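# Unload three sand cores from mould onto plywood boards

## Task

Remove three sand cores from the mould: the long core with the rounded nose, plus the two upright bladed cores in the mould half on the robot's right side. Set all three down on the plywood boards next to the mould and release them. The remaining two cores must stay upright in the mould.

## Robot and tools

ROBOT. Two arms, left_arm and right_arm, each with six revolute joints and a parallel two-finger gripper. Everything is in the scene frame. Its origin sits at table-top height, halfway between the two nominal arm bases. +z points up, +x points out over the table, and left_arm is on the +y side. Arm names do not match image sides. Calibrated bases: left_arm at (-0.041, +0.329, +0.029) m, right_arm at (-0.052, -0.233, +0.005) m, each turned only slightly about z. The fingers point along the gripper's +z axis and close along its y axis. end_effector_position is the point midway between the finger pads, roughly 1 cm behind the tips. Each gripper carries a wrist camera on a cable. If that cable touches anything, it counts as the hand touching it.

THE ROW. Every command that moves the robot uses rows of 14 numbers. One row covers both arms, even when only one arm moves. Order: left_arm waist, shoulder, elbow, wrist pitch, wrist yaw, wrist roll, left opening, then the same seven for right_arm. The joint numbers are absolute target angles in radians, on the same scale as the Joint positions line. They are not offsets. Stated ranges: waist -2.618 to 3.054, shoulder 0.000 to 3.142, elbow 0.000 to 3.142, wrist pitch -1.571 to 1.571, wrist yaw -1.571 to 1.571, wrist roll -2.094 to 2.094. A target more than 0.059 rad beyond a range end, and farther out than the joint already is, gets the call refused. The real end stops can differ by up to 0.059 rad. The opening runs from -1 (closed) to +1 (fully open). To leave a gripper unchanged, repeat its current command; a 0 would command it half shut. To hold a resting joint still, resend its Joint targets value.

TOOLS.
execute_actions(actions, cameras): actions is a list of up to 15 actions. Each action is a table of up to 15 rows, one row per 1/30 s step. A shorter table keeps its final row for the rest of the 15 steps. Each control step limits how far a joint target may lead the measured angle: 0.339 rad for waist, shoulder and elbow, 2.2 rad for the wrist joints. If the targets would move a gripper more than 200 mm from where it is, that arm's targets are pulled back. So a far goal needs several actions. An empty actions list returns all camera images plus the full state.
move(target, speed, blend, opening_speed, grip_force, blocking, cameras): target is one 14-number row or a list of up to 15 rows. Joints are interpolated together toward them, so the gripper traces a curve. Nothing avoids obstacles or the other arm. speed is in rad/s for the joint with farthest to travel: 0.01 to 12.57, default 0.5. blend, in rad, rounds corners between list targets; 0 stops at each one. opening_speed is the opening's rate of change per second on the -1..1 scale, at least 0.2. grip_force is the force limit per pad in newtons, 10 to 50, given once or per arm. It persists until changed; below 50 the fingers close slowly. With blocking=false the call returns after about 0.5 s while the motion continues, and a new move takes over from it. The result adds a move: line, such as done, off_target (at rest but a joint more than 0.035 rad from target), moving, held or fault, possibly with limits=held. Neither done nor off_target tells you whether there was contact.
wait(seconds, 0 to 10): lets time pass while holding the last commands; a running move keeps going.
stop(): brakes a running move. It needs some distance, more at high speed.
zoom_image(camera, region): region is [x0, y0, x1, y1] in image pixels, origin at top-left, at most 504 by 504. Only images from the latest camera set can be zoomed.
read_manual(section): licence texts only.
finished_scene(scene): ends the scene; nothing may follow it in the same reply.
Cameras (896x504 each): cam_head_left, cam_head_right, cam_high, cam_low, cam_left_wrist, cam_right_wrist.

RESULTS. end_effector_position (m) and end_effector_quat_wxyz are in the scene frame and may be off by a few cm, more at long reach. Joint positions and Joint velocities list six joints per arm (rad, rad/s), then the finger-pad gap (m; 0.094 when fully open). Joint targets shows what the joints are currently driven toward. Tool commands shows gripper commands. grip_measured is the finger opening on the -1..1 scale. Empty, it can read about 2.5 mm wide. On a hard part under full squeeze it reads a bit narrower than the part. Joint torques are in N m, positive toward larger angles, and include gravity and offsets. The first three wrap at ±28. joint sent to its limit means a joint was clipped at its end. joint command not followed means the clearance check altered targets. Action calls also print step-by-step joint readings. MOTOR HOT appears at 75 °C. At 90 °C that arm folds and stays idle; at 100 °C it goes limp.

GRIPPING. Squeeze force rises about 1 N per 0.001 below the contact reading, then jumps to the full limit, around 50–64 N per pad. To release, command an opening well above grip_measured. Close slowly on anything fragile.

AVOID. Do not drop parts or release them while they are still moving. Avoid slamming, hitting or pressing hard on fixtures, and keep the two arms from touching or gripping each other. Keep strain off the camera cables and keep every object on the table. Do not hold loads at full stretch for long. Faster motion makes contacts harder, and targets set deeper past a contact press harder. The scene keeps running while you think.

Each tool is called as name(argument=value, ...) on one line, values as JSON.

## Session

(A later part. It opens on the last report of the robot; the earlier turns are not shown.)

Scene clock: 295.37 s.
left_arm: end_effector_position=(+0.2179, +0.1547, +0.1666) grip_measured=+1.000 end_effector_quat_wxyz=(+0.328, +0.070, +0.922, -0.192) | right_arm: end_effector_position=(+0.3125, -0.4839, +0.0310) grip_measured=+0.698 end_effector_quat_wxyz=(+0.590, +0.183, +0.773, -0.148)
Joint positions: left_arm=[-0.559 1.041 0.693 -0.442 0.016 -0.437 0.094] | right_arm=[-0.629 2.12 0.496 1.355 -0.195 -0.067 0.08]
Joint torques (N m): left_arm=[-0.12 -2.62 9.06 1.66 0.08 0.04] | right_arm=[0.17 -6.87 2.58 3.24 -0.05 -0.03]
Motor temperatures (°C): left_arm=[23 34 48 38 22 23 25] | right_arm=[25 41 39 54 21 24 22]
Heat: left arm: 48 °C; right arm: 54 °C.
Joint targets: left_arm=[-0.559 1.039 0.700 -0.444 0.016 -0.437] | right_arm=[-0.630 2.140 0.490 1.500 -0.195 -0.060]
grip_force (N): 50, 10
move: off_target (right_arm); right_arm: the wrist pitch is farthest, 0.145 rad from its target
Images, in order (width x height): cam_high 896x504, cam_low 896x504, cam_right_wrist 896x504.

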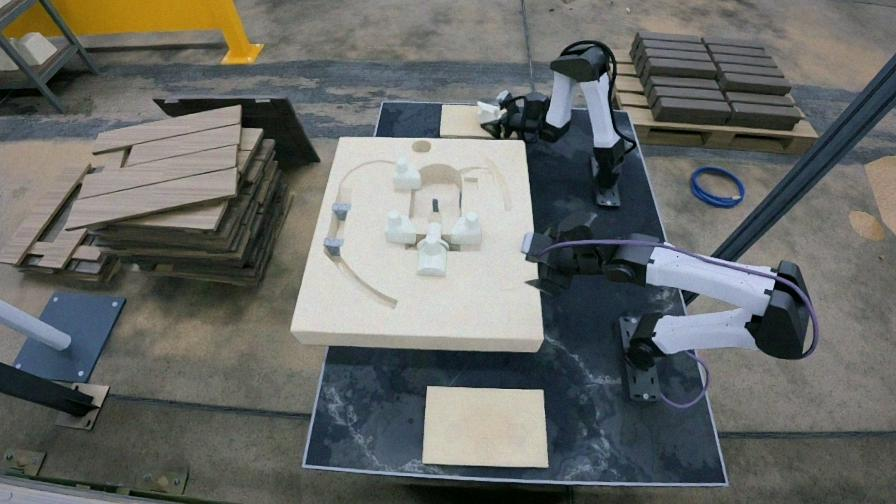

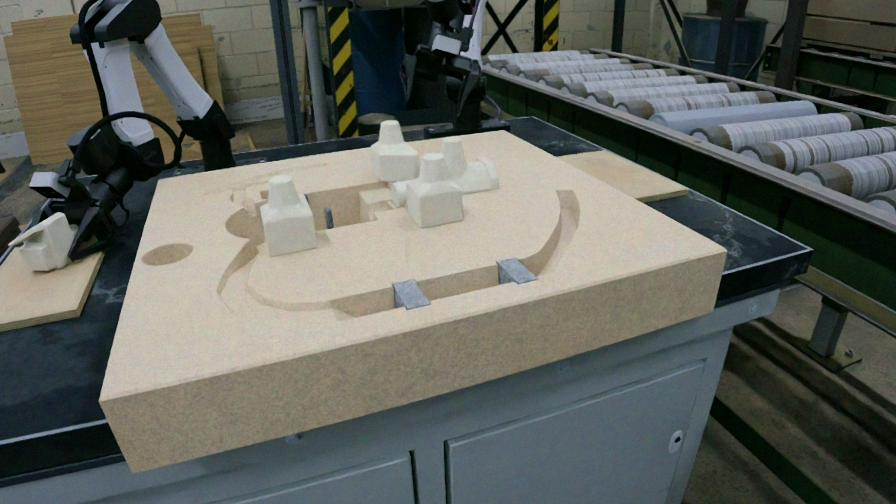

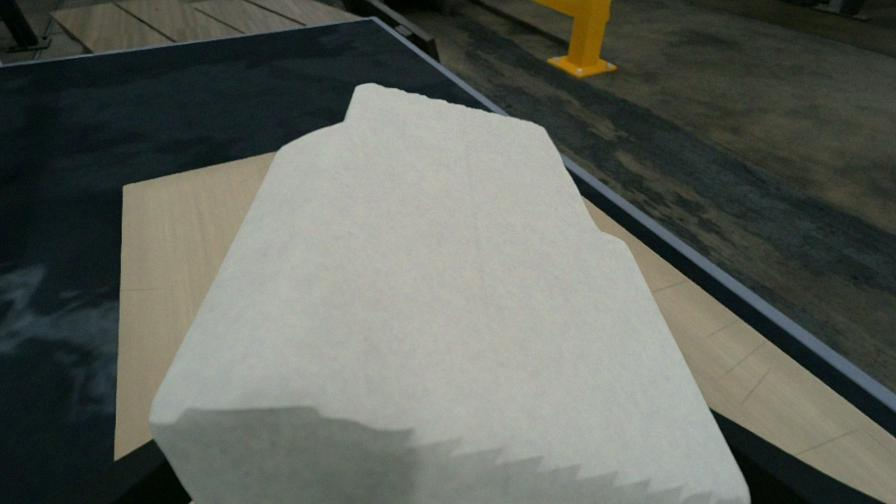

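move(target=[[-0.559,1.039,0.700,-0.444,0.016,-0.437,1,-0.630,2.0,0.440,1.43,-0.195,-0.06,1],[-0.559,1.039,0.700,-0.444,0.016,-0.437,1,-0.630,1.79,0.460,1.20,-0.195,-0.06,1],[-0.559,1.039,0.700,-0.444,0.016,-0.437,1,-0.62,1.375,0.670,0.438,-0.180,-0.05,1],[-0.559,1.039,0.700,-0.444,0.016,-0.437,1,-0.62,1.4,1.0,-0.6,0,0,1]], speed=[0.2,0.4,0.7,0.7], blend=[0,0.05,0.1,0], cameras=["all"])

zoom_image(camera="cam_high", region=[430, 70, 550, 150])

Scene clock: 309.27 s.
left_arm: end_effector_position=(+0.2179, +0.1547, +0.1666) grip_measured=+1.000 end_effector_quat_wxyz=(+0.328, +0.070, +0.922, -0.192) | right_arm: end_effector_position=(+0.2253, -0.4529, +0.1222) grip_measured=+0.998 end_effector_quat_wxyz=(+0.260, +0.311, +0.910, -0.088)
Joint positions: left_arm=[-0.559 1.041 0.693 -0.442 0.016 -0.437 0.094] | right_arm=[-0.626 1.396 0.973 -0.591 -0.01 -0.013 0.094]
Joint torques (N m): left_arm=[-0.1 -2.62 9.03 1.64 0.07 0.02] | right_arm=[0.85 -5.57 8.72 1.16 0.08 0.09]
Heat: left arm: 49 °C; right arm: 52 °C.
Joint targets: left_arm=[-0.559 1.039 0.700 -0.444 0.016 -0.437] | right_arm=[-0.620 1.400 1.000 -0.600 0.000 0.000]
grip_force (N): 50, 10
move: done

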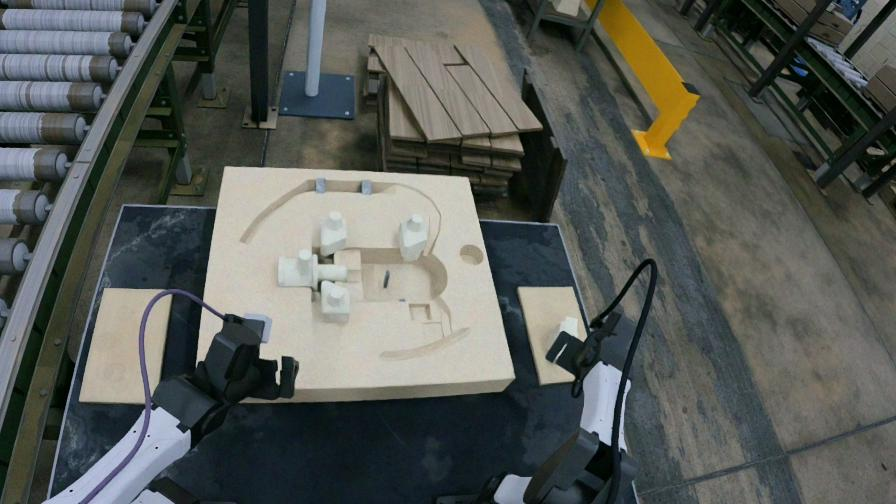

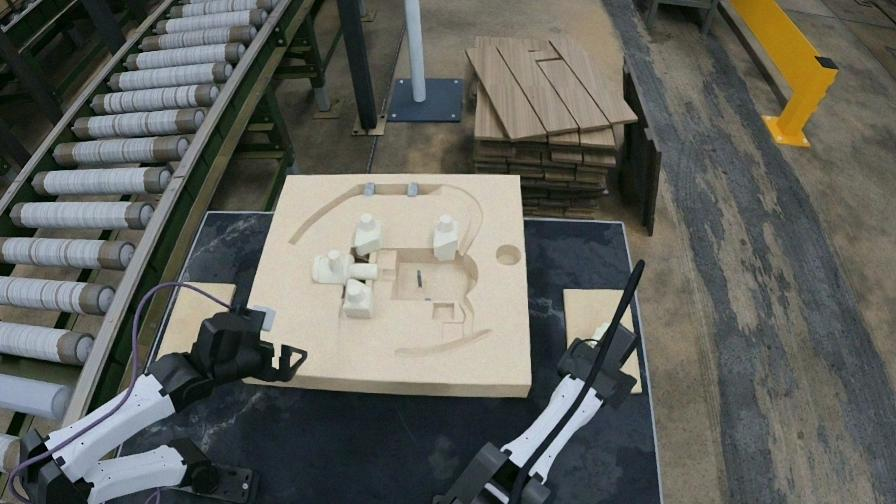

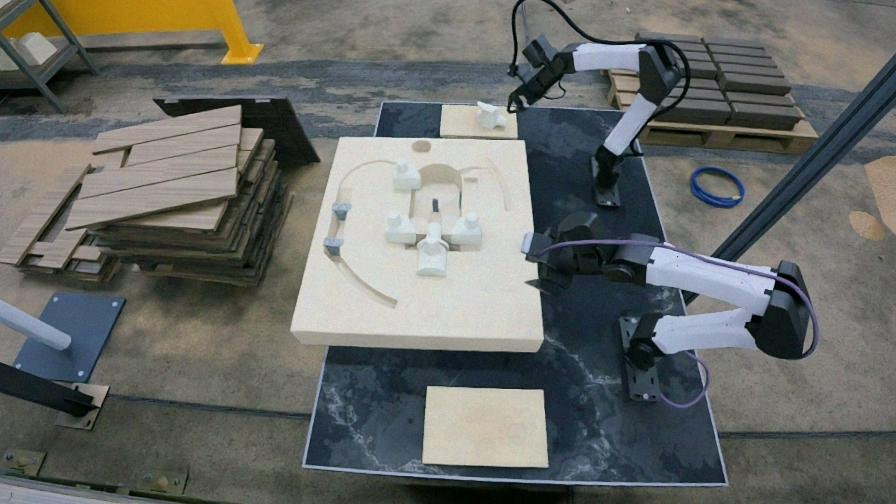

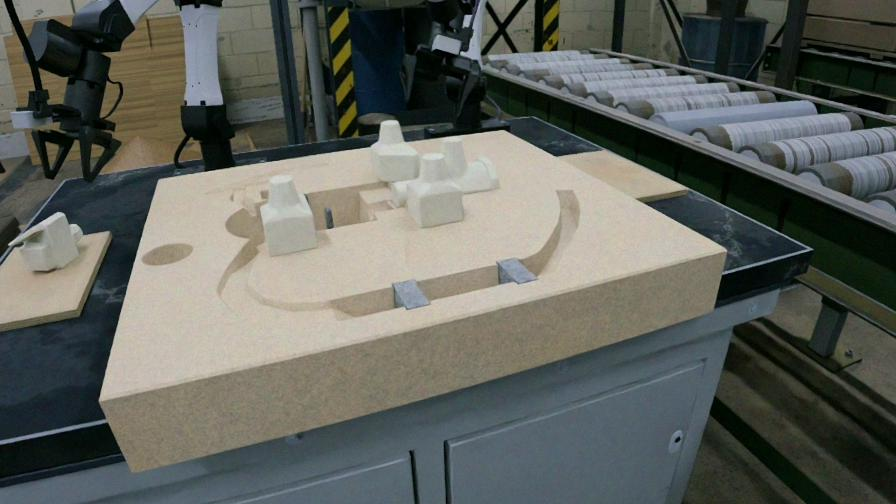

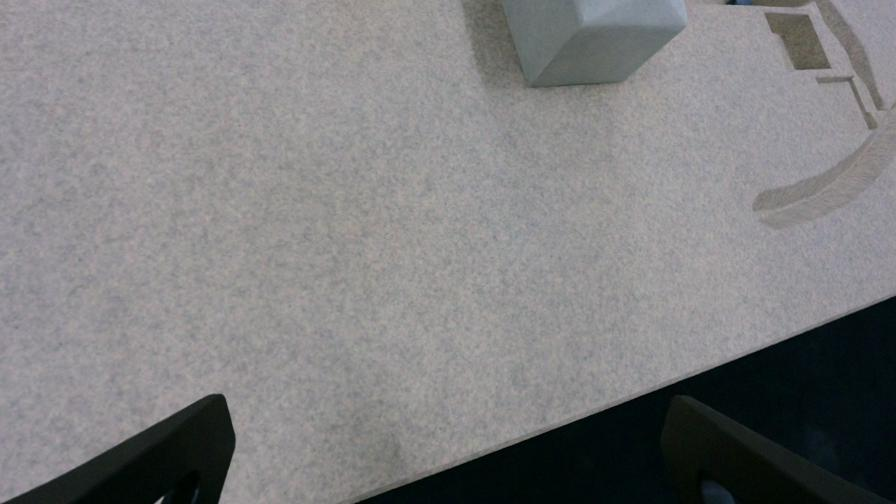

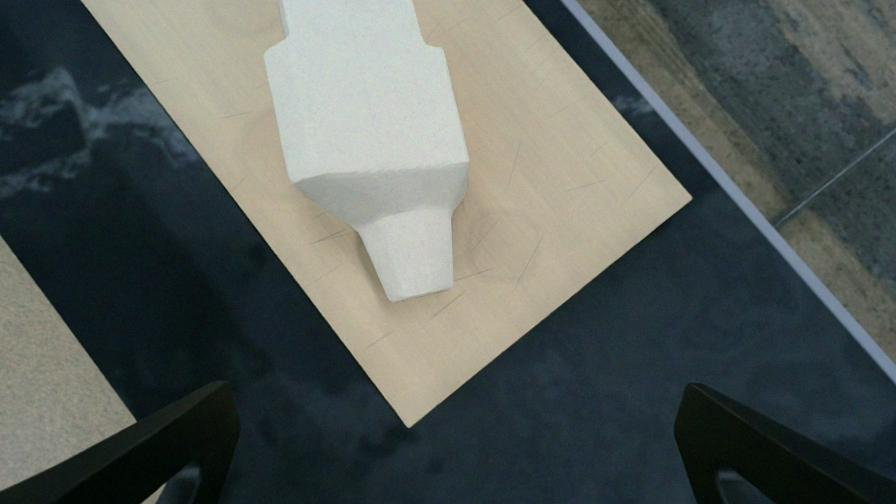

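Scaled by 4.200 from the camera's 896x504 image, which has a finer 1280x720 frame.

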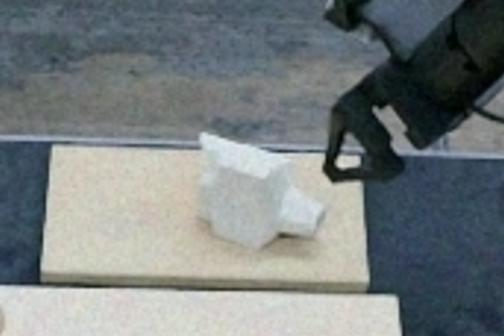

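move(target=[[-0.559,1.039,0.700,-0.444,0.016,-0.437,1,-0.610,1.712,1.233,-0.437,-0.160,-0.205,1],[-0.559,1.039,0.700,-0.444,0.016,-0.437,1,-0.610,1.815,1.035,-0.118,-0.160,-0.205,1],[-0.559,1.039,0.700,-0.444,0.016,-0.437,1,-0.610,1.815,1.035,-0.118,-0.160,-0.205,-0.3]], speed=0.5, opening_speed=0.8, grip_force=[50,25], cameras=["cam_right_wrist","cam_high","cam_low"])

Scene clock: 335.90 s.
left_arm: end_effector_position=(+0.2179, +0.1547, +0.1666) grip_measured=+1.000 end_effector_quat_wxyz=(+0.328, +0.070, +0.922, -0.192) | right_arm: end_effector_position=(+0.3204, -0.4902, +0.0555) grip_measured=+0.169 end_effector_quat_wxyz=(+0.326, +0.195, +0.923, -0.070)
Joint positions: left_arm=[-0.559 1.041 0.693 -0.442 0.016 -0.437 0.094] | right_arm=[-0.613 1.804 1.04 -0.141 -0.152 -0.194 0.055]
Joint torques (N m): left_arm=[-0.23 -2.67 9.05 1.66 0.06 0.05] | right_arm=[0.49 -8.54 5.72 1.6 -0.2 -0.21]
Motor temperatures (°C): left_arm=[23 33 49 38 22 22 25] | right_arm=[25 40 43 44 21 24 22]
Heat: left arm: 49 °C; right arm: 44 °C.
Joint targets: left_arm=[-0.559 1.039 0.700 -0.444 0.016 -0.437] | right_arm=[-0.610 1.815 1.035 -0.118 -0.160 -0.205]
grip_force (N): 50, 25
move: done
Images, in order (width x height): cam_high 896x504, cam_low 896x504, cam_right_wrist 896x504.

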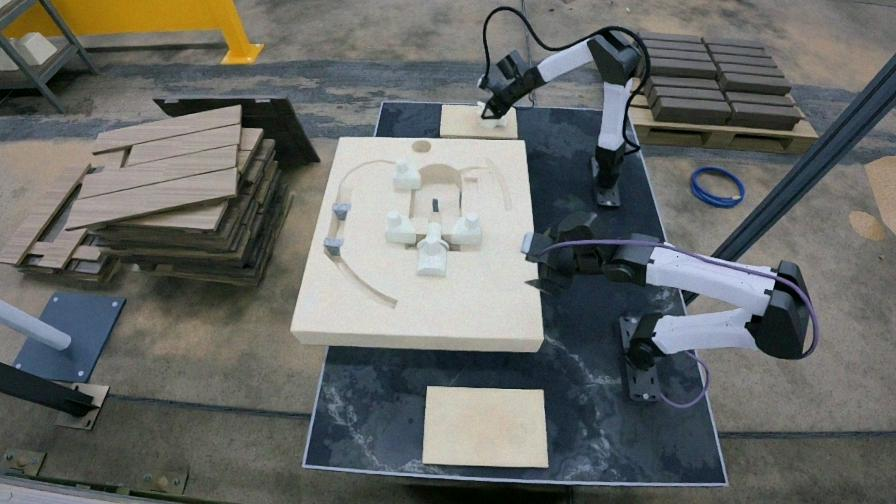

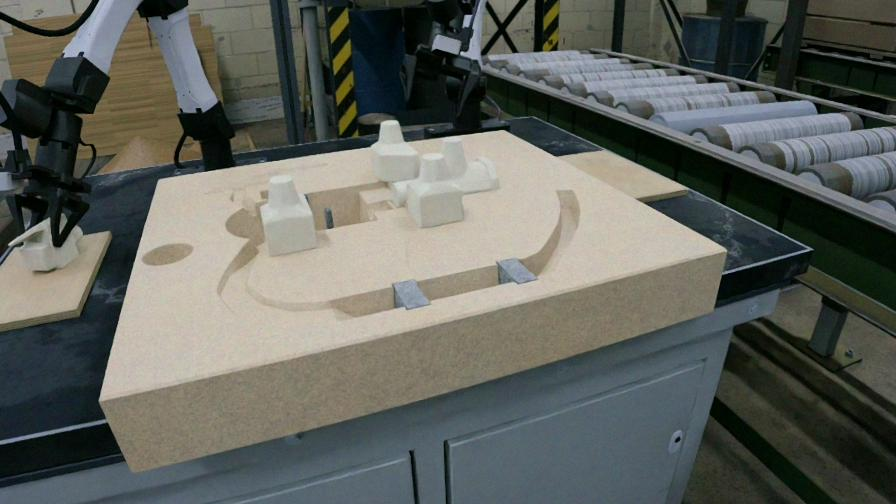

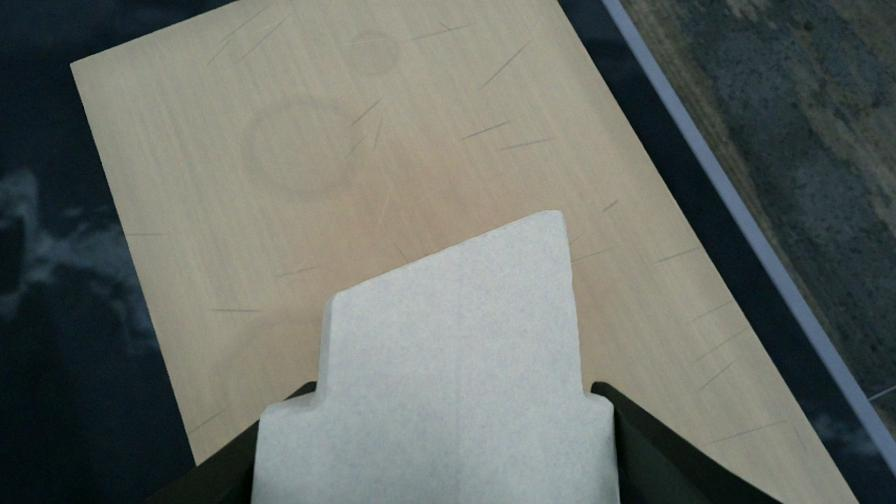

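move(target=[[-0.559,1.039,0.700,-0.444,0.016,-0.437,1,-0.610,1.760,1.098,-0.238,-0.160,-0.205,-0.3],[-0.559,1.039,0.700,-0.444,0.016,-0.437,1,-0.509,2.045,1.465,-0.323,-0.068,-0.085,-0.3],[-0.559,1.039,0.700,-0.444,0.016,-0.437,1,-0.509,2.065,1.415,-0.255,-0.068,-0.085,-0.3]], speed=0.4, blend=[0.04,0,0], cameras=["cam_right_wrist","cam_low"])

zoom_image(camera="cam_low", region=[0, 160, 150, 340])

Scene clock: 343.80 s.
left_arm: end_effector_position=(+0.2179, +0.1547, +0.1666) grip_measured=+1.000 end_effector_quat_wxyz=(+0.328, +0.070, +0.922, -0.192) | right_arm: end_effector_position=(+0.3967, -0.4999, +0.0563) grip_measured=+0.168 end_effector_quat_wxyz=(+0.306, +0.206, +0.927, -0.067)
Joint positions: left_arm=[-0.559 1.041 0.693 -0.442 0.016 -0.437 0.094] | right_arm=[-0.512 2.052 1.418 -0.305 -0.075 -0.1 0.055]
Joint torques (N m): left_arm=[-0.09 -2.63 9.07 1.64 0.06 0.03] | right_arm=[0.42 -11.07 6.23 1.86 0.04 0.03]
Heat: left arm: 49 °C; right arm: 45 °C.
Joint targets: left_arm=[-0.559 1.039 0.700 -0.444 0.016 -0.437] | right_arm=[-0.509 2.065 1.415 -0.255 -0.068 -0.085]
grip_force (N): 50, 25
move: off_target (right_arm); right_arm: the wrist pitch is farthest, 0.050 rad from its target
Images, in order (width x height): cam_low 896x504, cam_right_wrist 896x504.

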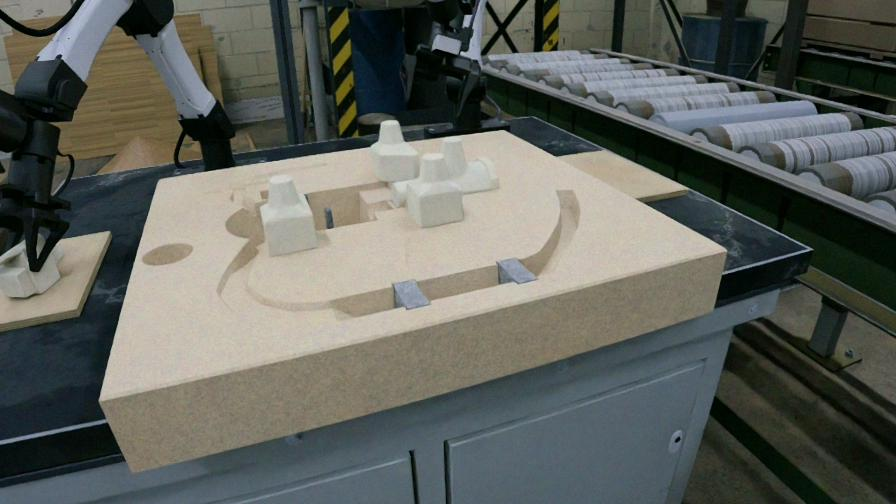

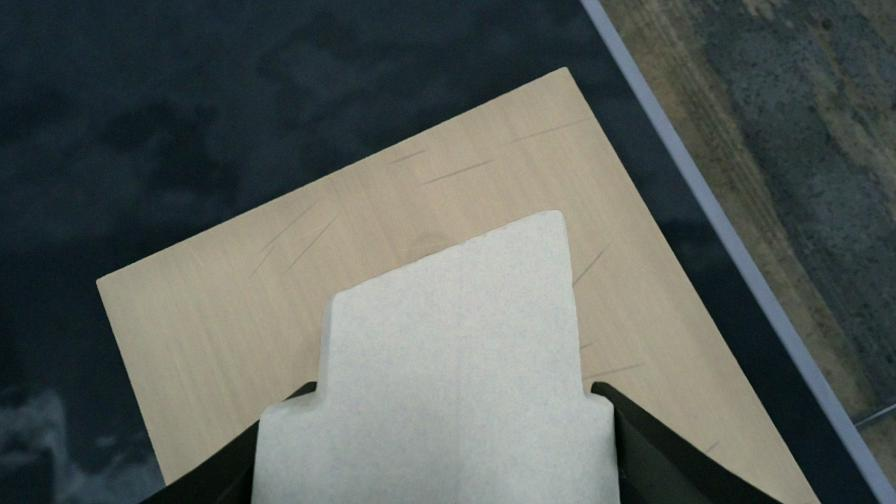

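Scaled by 2.800 from the camera's 896x504 image, which has a finer 1280x720 frame.

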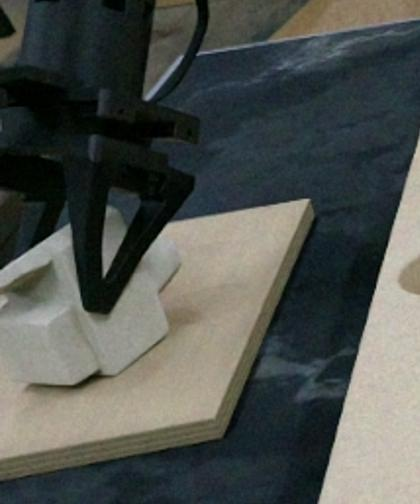

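move(target=[[-0.559,1.039,0.700,-0.444,0.016,-0.437,1,-0.509,2.078,1.400,-0.210,-0.068,-0.085,-0.3],[-0.559,1.039,0.700,-0.444,0.016,-0.437,1,-0.509,2.078,1.400,-0.210,-0.068,-0.085,1],[-0.559,1.039,0.700,-0.444,0.016,-0.437,1,-0.509,1.98,1.58,-0.52,-0.068,-0.085,1]], speed=0.3, opening_speed=0.8, cameras=["cam_right_wrist","cam_high"])

Scene clock: 352.67 s.
left_arm: end_effector_position=(+0.2179, +0.1547, +0.1666) grip_measured=+1.000 end_effector_quat_wxyz=(+0.328, +0.070, +0.922, -0.192) | right_arm: end_effector_position=(+0.3955, -0.4992, +0.0997) grip_measured=+0.998 end_effector_quat_wxyz=(+0.293, +0.208, +0.931, -0.062)
Joint positions: left_arm=[-0.559 1.041 0.693 -0.442 0.016 -0.437 0.094] | right_arm=[-0.512 2.013 1.557 -0.511 -0.075 -0.097 0.094]
Joint torques (N m): left_arm=[-0.13 -2.67 9.03 1.66 0.09 0.02] | right_arm=[0.61 -15.54 8.39 1.31 0 0.06]
Heat: left arm: 49 °C; right arm: 44 °C.
Joint targets: left_arm=[-0.559 1.039 0.700 -0.444 0.016 -0.437] | right_arm=[-0.509 1.980 1.580 -0.520 -0.068 -0.085]
grip_force (N): 50, 25
move: done; target 2's new numbers were sent with right_arm's wrist pitch 0.039 rad from that target
Images, in order (width x height): cam_high 896x504, cam_right_wrist 896x504.

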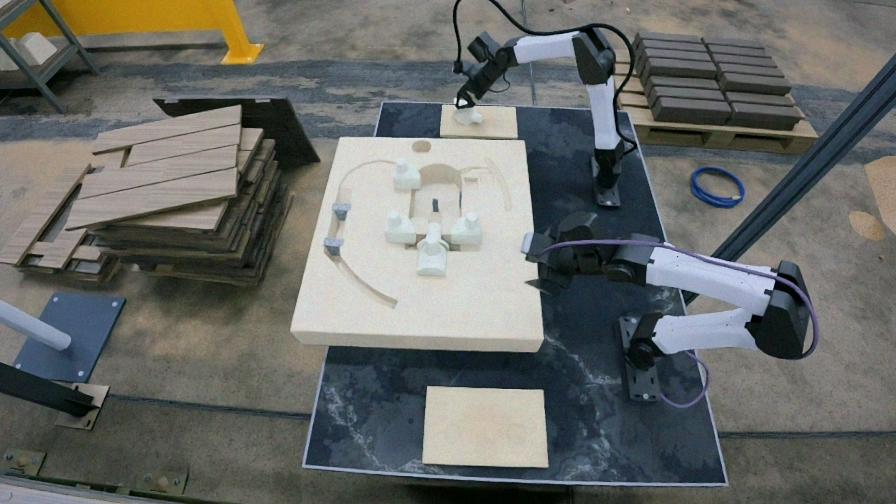

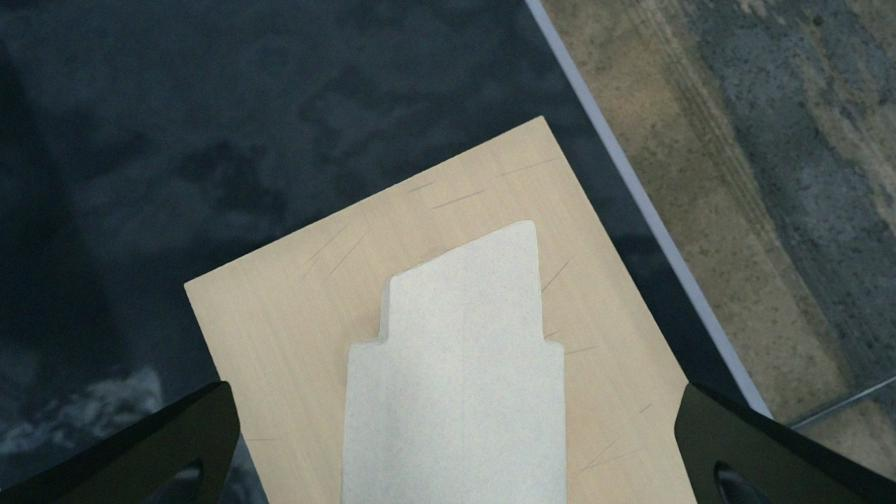

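move(target=[[-0.559,1.039,0.700,-0.444,0.016,-0.437,1,-0.45,1.9,1.85,-0.8,0,0,1],[-0.559,1.039,0.700,-0.444,0.016,-0.437,1,0.1,2.0,1.95,-0.55,0.1,0.1,1],[-0.559,1.039,0.700,-0.444,0.016,-0.437,1,0.264,2.162,1.993,-0.442,0.1765,0.1225,1]], speed=0.7, blend=[0.1,0.1,0], cameras=["cam_right_wrist","cam_high","cam_low"])

Scene clock: 370.33 s.
left_arm: end_effector_position=(+0.2179, +0.1547, +0.1666) grip_measured=+1.000 end_effector_quat_wxyz=(+0.328, +0.070, +0.922, -0.192) | right_arm: end_effector_position=(+0.5538, -0.1299, +0.1985) grip_measured=+0.998 end_effector_quat_wxyz=(+0.445, -0.012, +0.895, -0.003)
Joint positions: left_arm=[-0.559 1.041 0.693 -0.442 0.016 -0.437 0.094] | right_arm=[0.266 2.163 1.967 -0.463 0.166 0.108 0.094]
Joint torques (N m): left_arm=[-0.13 -2.66 9.02 1.65 0.09 0.03] | right_arm=[0.12 -14.19 8.96 1.85 0.18 0.1]
Motor temperatures (°C): left_arm=[23 33 49 38 22 22 25] | right_arm=[25 48 43 43 21 24 22]
Heat: left arm: 49 °C; right arm: 48 °C.
Joint targets: left_arm=[-0.559 1.039 0.700 -0.444 0.016 -0.437] | right_arm=[0.264 2.162 1.993 -0.442 0.177 0.122]
grip_force (N): 50, 25
move: done; blend cut to 0.082 rad at target 2
Images, in order (width x height): cam_high 896x504, cam_low 896x504, cam_right_wrist 896x504.

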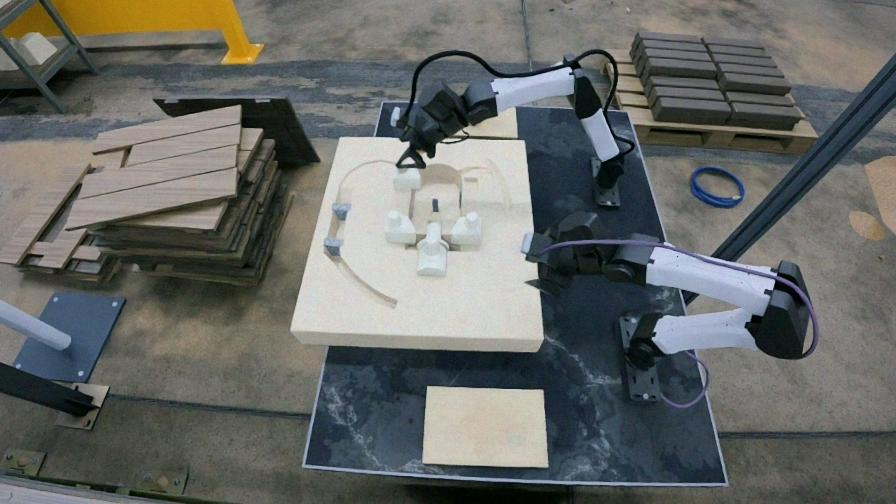

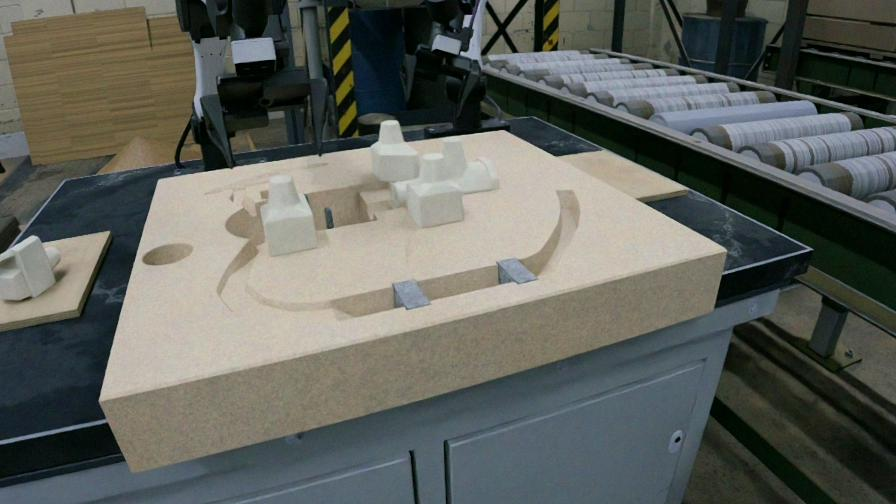

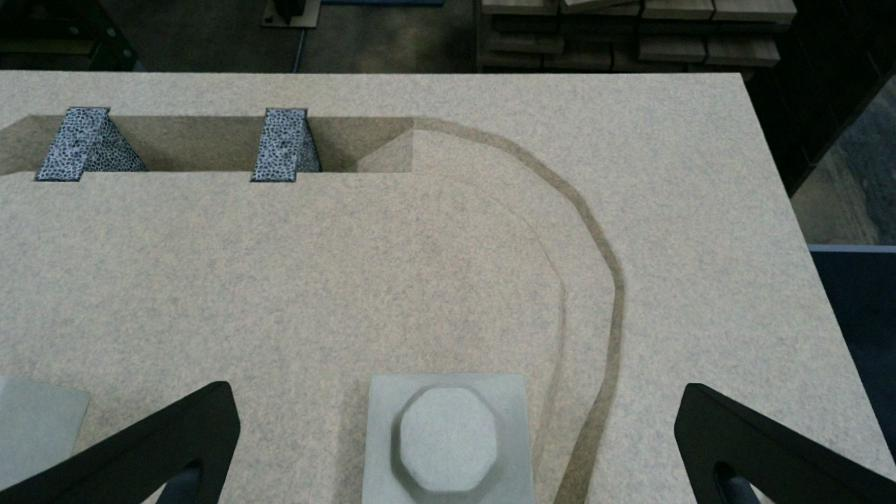

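move(target=[[-0.559,1.039,0.700,-0.444,0.016,-0.437,1,0.269,2.182,1.811,-0.219,0.183,0.1215,1],[-0.559,1.039,0.700,-0.444,0.016,-0.437,1,0.269,2.212,1.710,-0.0885,0.183,0.1215,1]], speed=0.3, blend=[0.03,0], cameras=["cam_right_wrist","cam_high","cam_low"])

Scene clock: 382.63 s.
left_arm: end_effector_position=(+0.2179, +0.1547, +0.1666) grip_measured=+1.000 end_effector_quat_wxyz=(+0.328, +0.070, +0.922, -0.192) | right_arm: end_effector_position=(+0.5638, -0.1291, +0.1356) grip_measured=+0.998 end_effector_quat_wxyz=(+0.475, -0.006, +0.880, +0.000)
Joint positions: left_arm=[-0.559 1.041 0.693 -0.442 0.016 -0.437 0.094] | right_arm=[0.266 2.197 1.716 -0.11 0.174 0.109 0.094]
Joint torques (N m): left_arm=[-0.17 -2.7 8.99 1.67 0.08 0.03] | right_arm=[0.59 -12.85 6.41 1.97 0.17 0.06]
Heat: left arm: 49 °C; right arm: 50 °C.
Joint targets: left_arm=[-0.559 1.039 0.700 -0.444 0.016 -0.437] | right_arm=[0.269 2.212 1.710 -0.088 0.183 0.122]
grip_force (N): 50, 25
move: done
Images, in order (width x height): cam_high 896x504, cam_low 896x504, cam_right_wrist 896x504.

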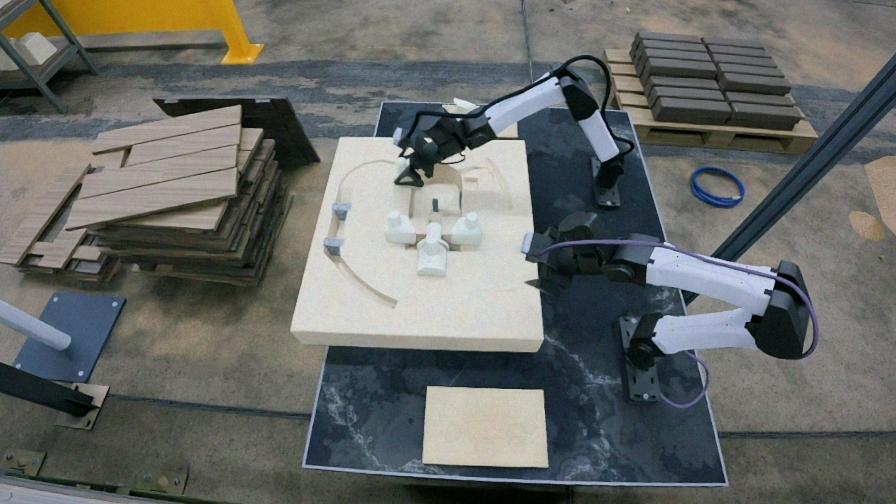

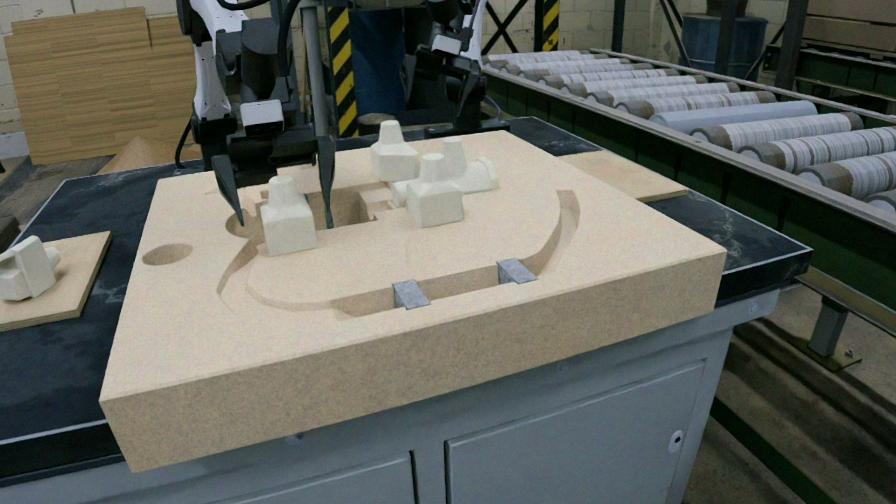

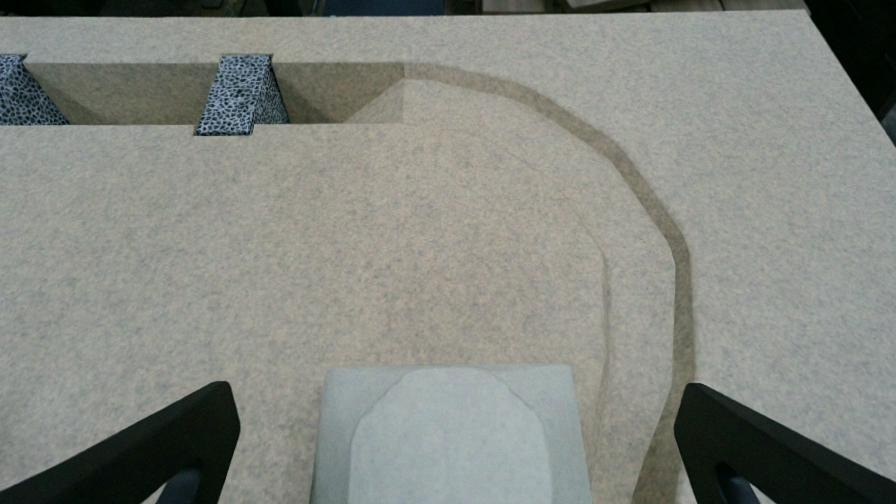

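move(target=[-0.559,1.039,0.700,-0.444,0.016,-0.437,1,0.272,2.236,1.666,-0.04,0.183,0.1215,1], speed=0.2, cameras=["cam_right_wrist","cam_high","cam_low"])

zoom_image(camera="cam_low", region=[170, 100, 380, 280])

Scene clock: 391.20 s.
left_arm: end_effector_position=(+0.2179, +0.1547, +0.1666) grip_measured=+1.000 end_effector_quat_wxyz=(+0.328, +0.070, +0.922, -0.192) | right_arm: end_effector_position=(+0.5618, -0.1296, +0.1129) grip_measured=+0.998 end_effector_quat_wxyz=(+0.468, -0.007, +0.884, -0.001)
Joint positions: left_arm=[-0.559 1.041 0.693 -0.442 0.016 -0.437 0.094] | right_arm=[0.266 2.219 1.673 -0.062 0.174 0.109 0.094]
Joint torques (N m): left_arm=[-0.09 -2.65 8.98 1.64 0.07 0.04] | right_arm=[0.99 -12.77 6.22 1.97 0.17 0.08]
Heat: left arm: 49 °C; right arm: 51 °C.
Joint targets: left_arm=[-0.559 1.039 0.700 -0.444 0.016 -0.437] | right_arm=[0.272 2.236 1.666 -0.040 0.183 0.122]
grip_force (N): 50, 25
move: done
Images, in order (width x height): cam_high 896x504, cam_low 896x504, cam_right_wrist 896x504.

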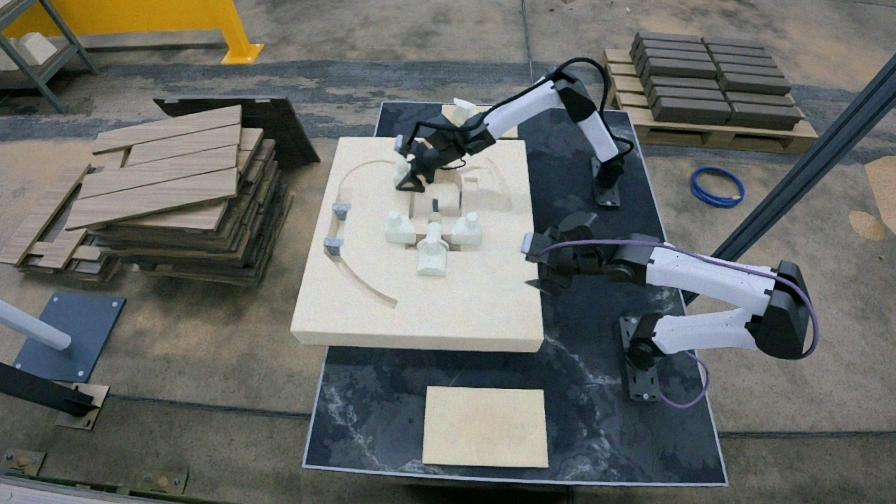

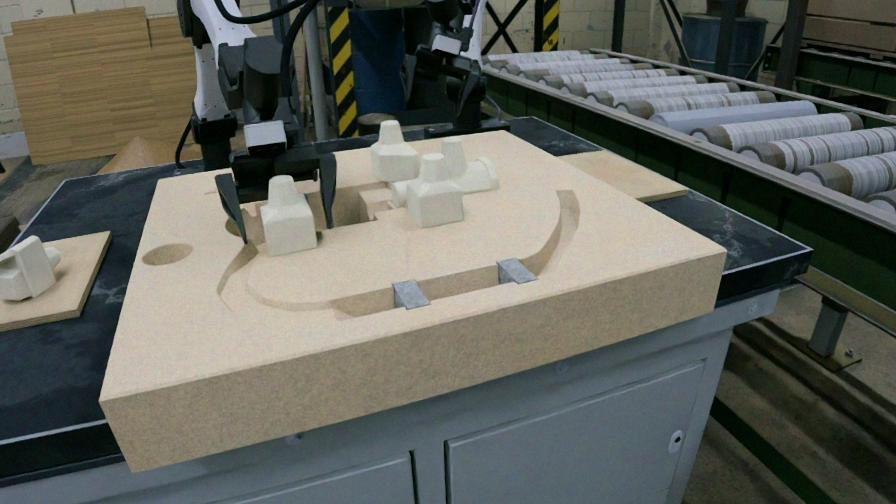

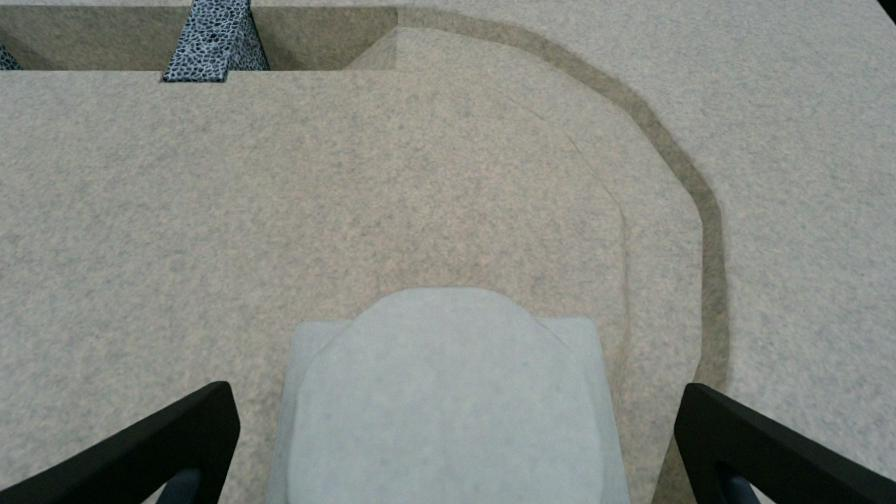

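Scaled by 2.400 from the camera's 896x504 image, which has a finer 1280x720 frame.

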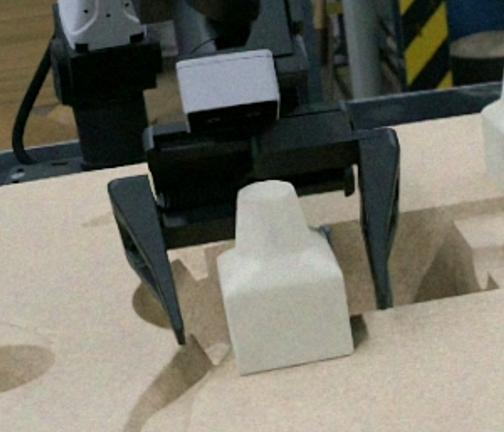

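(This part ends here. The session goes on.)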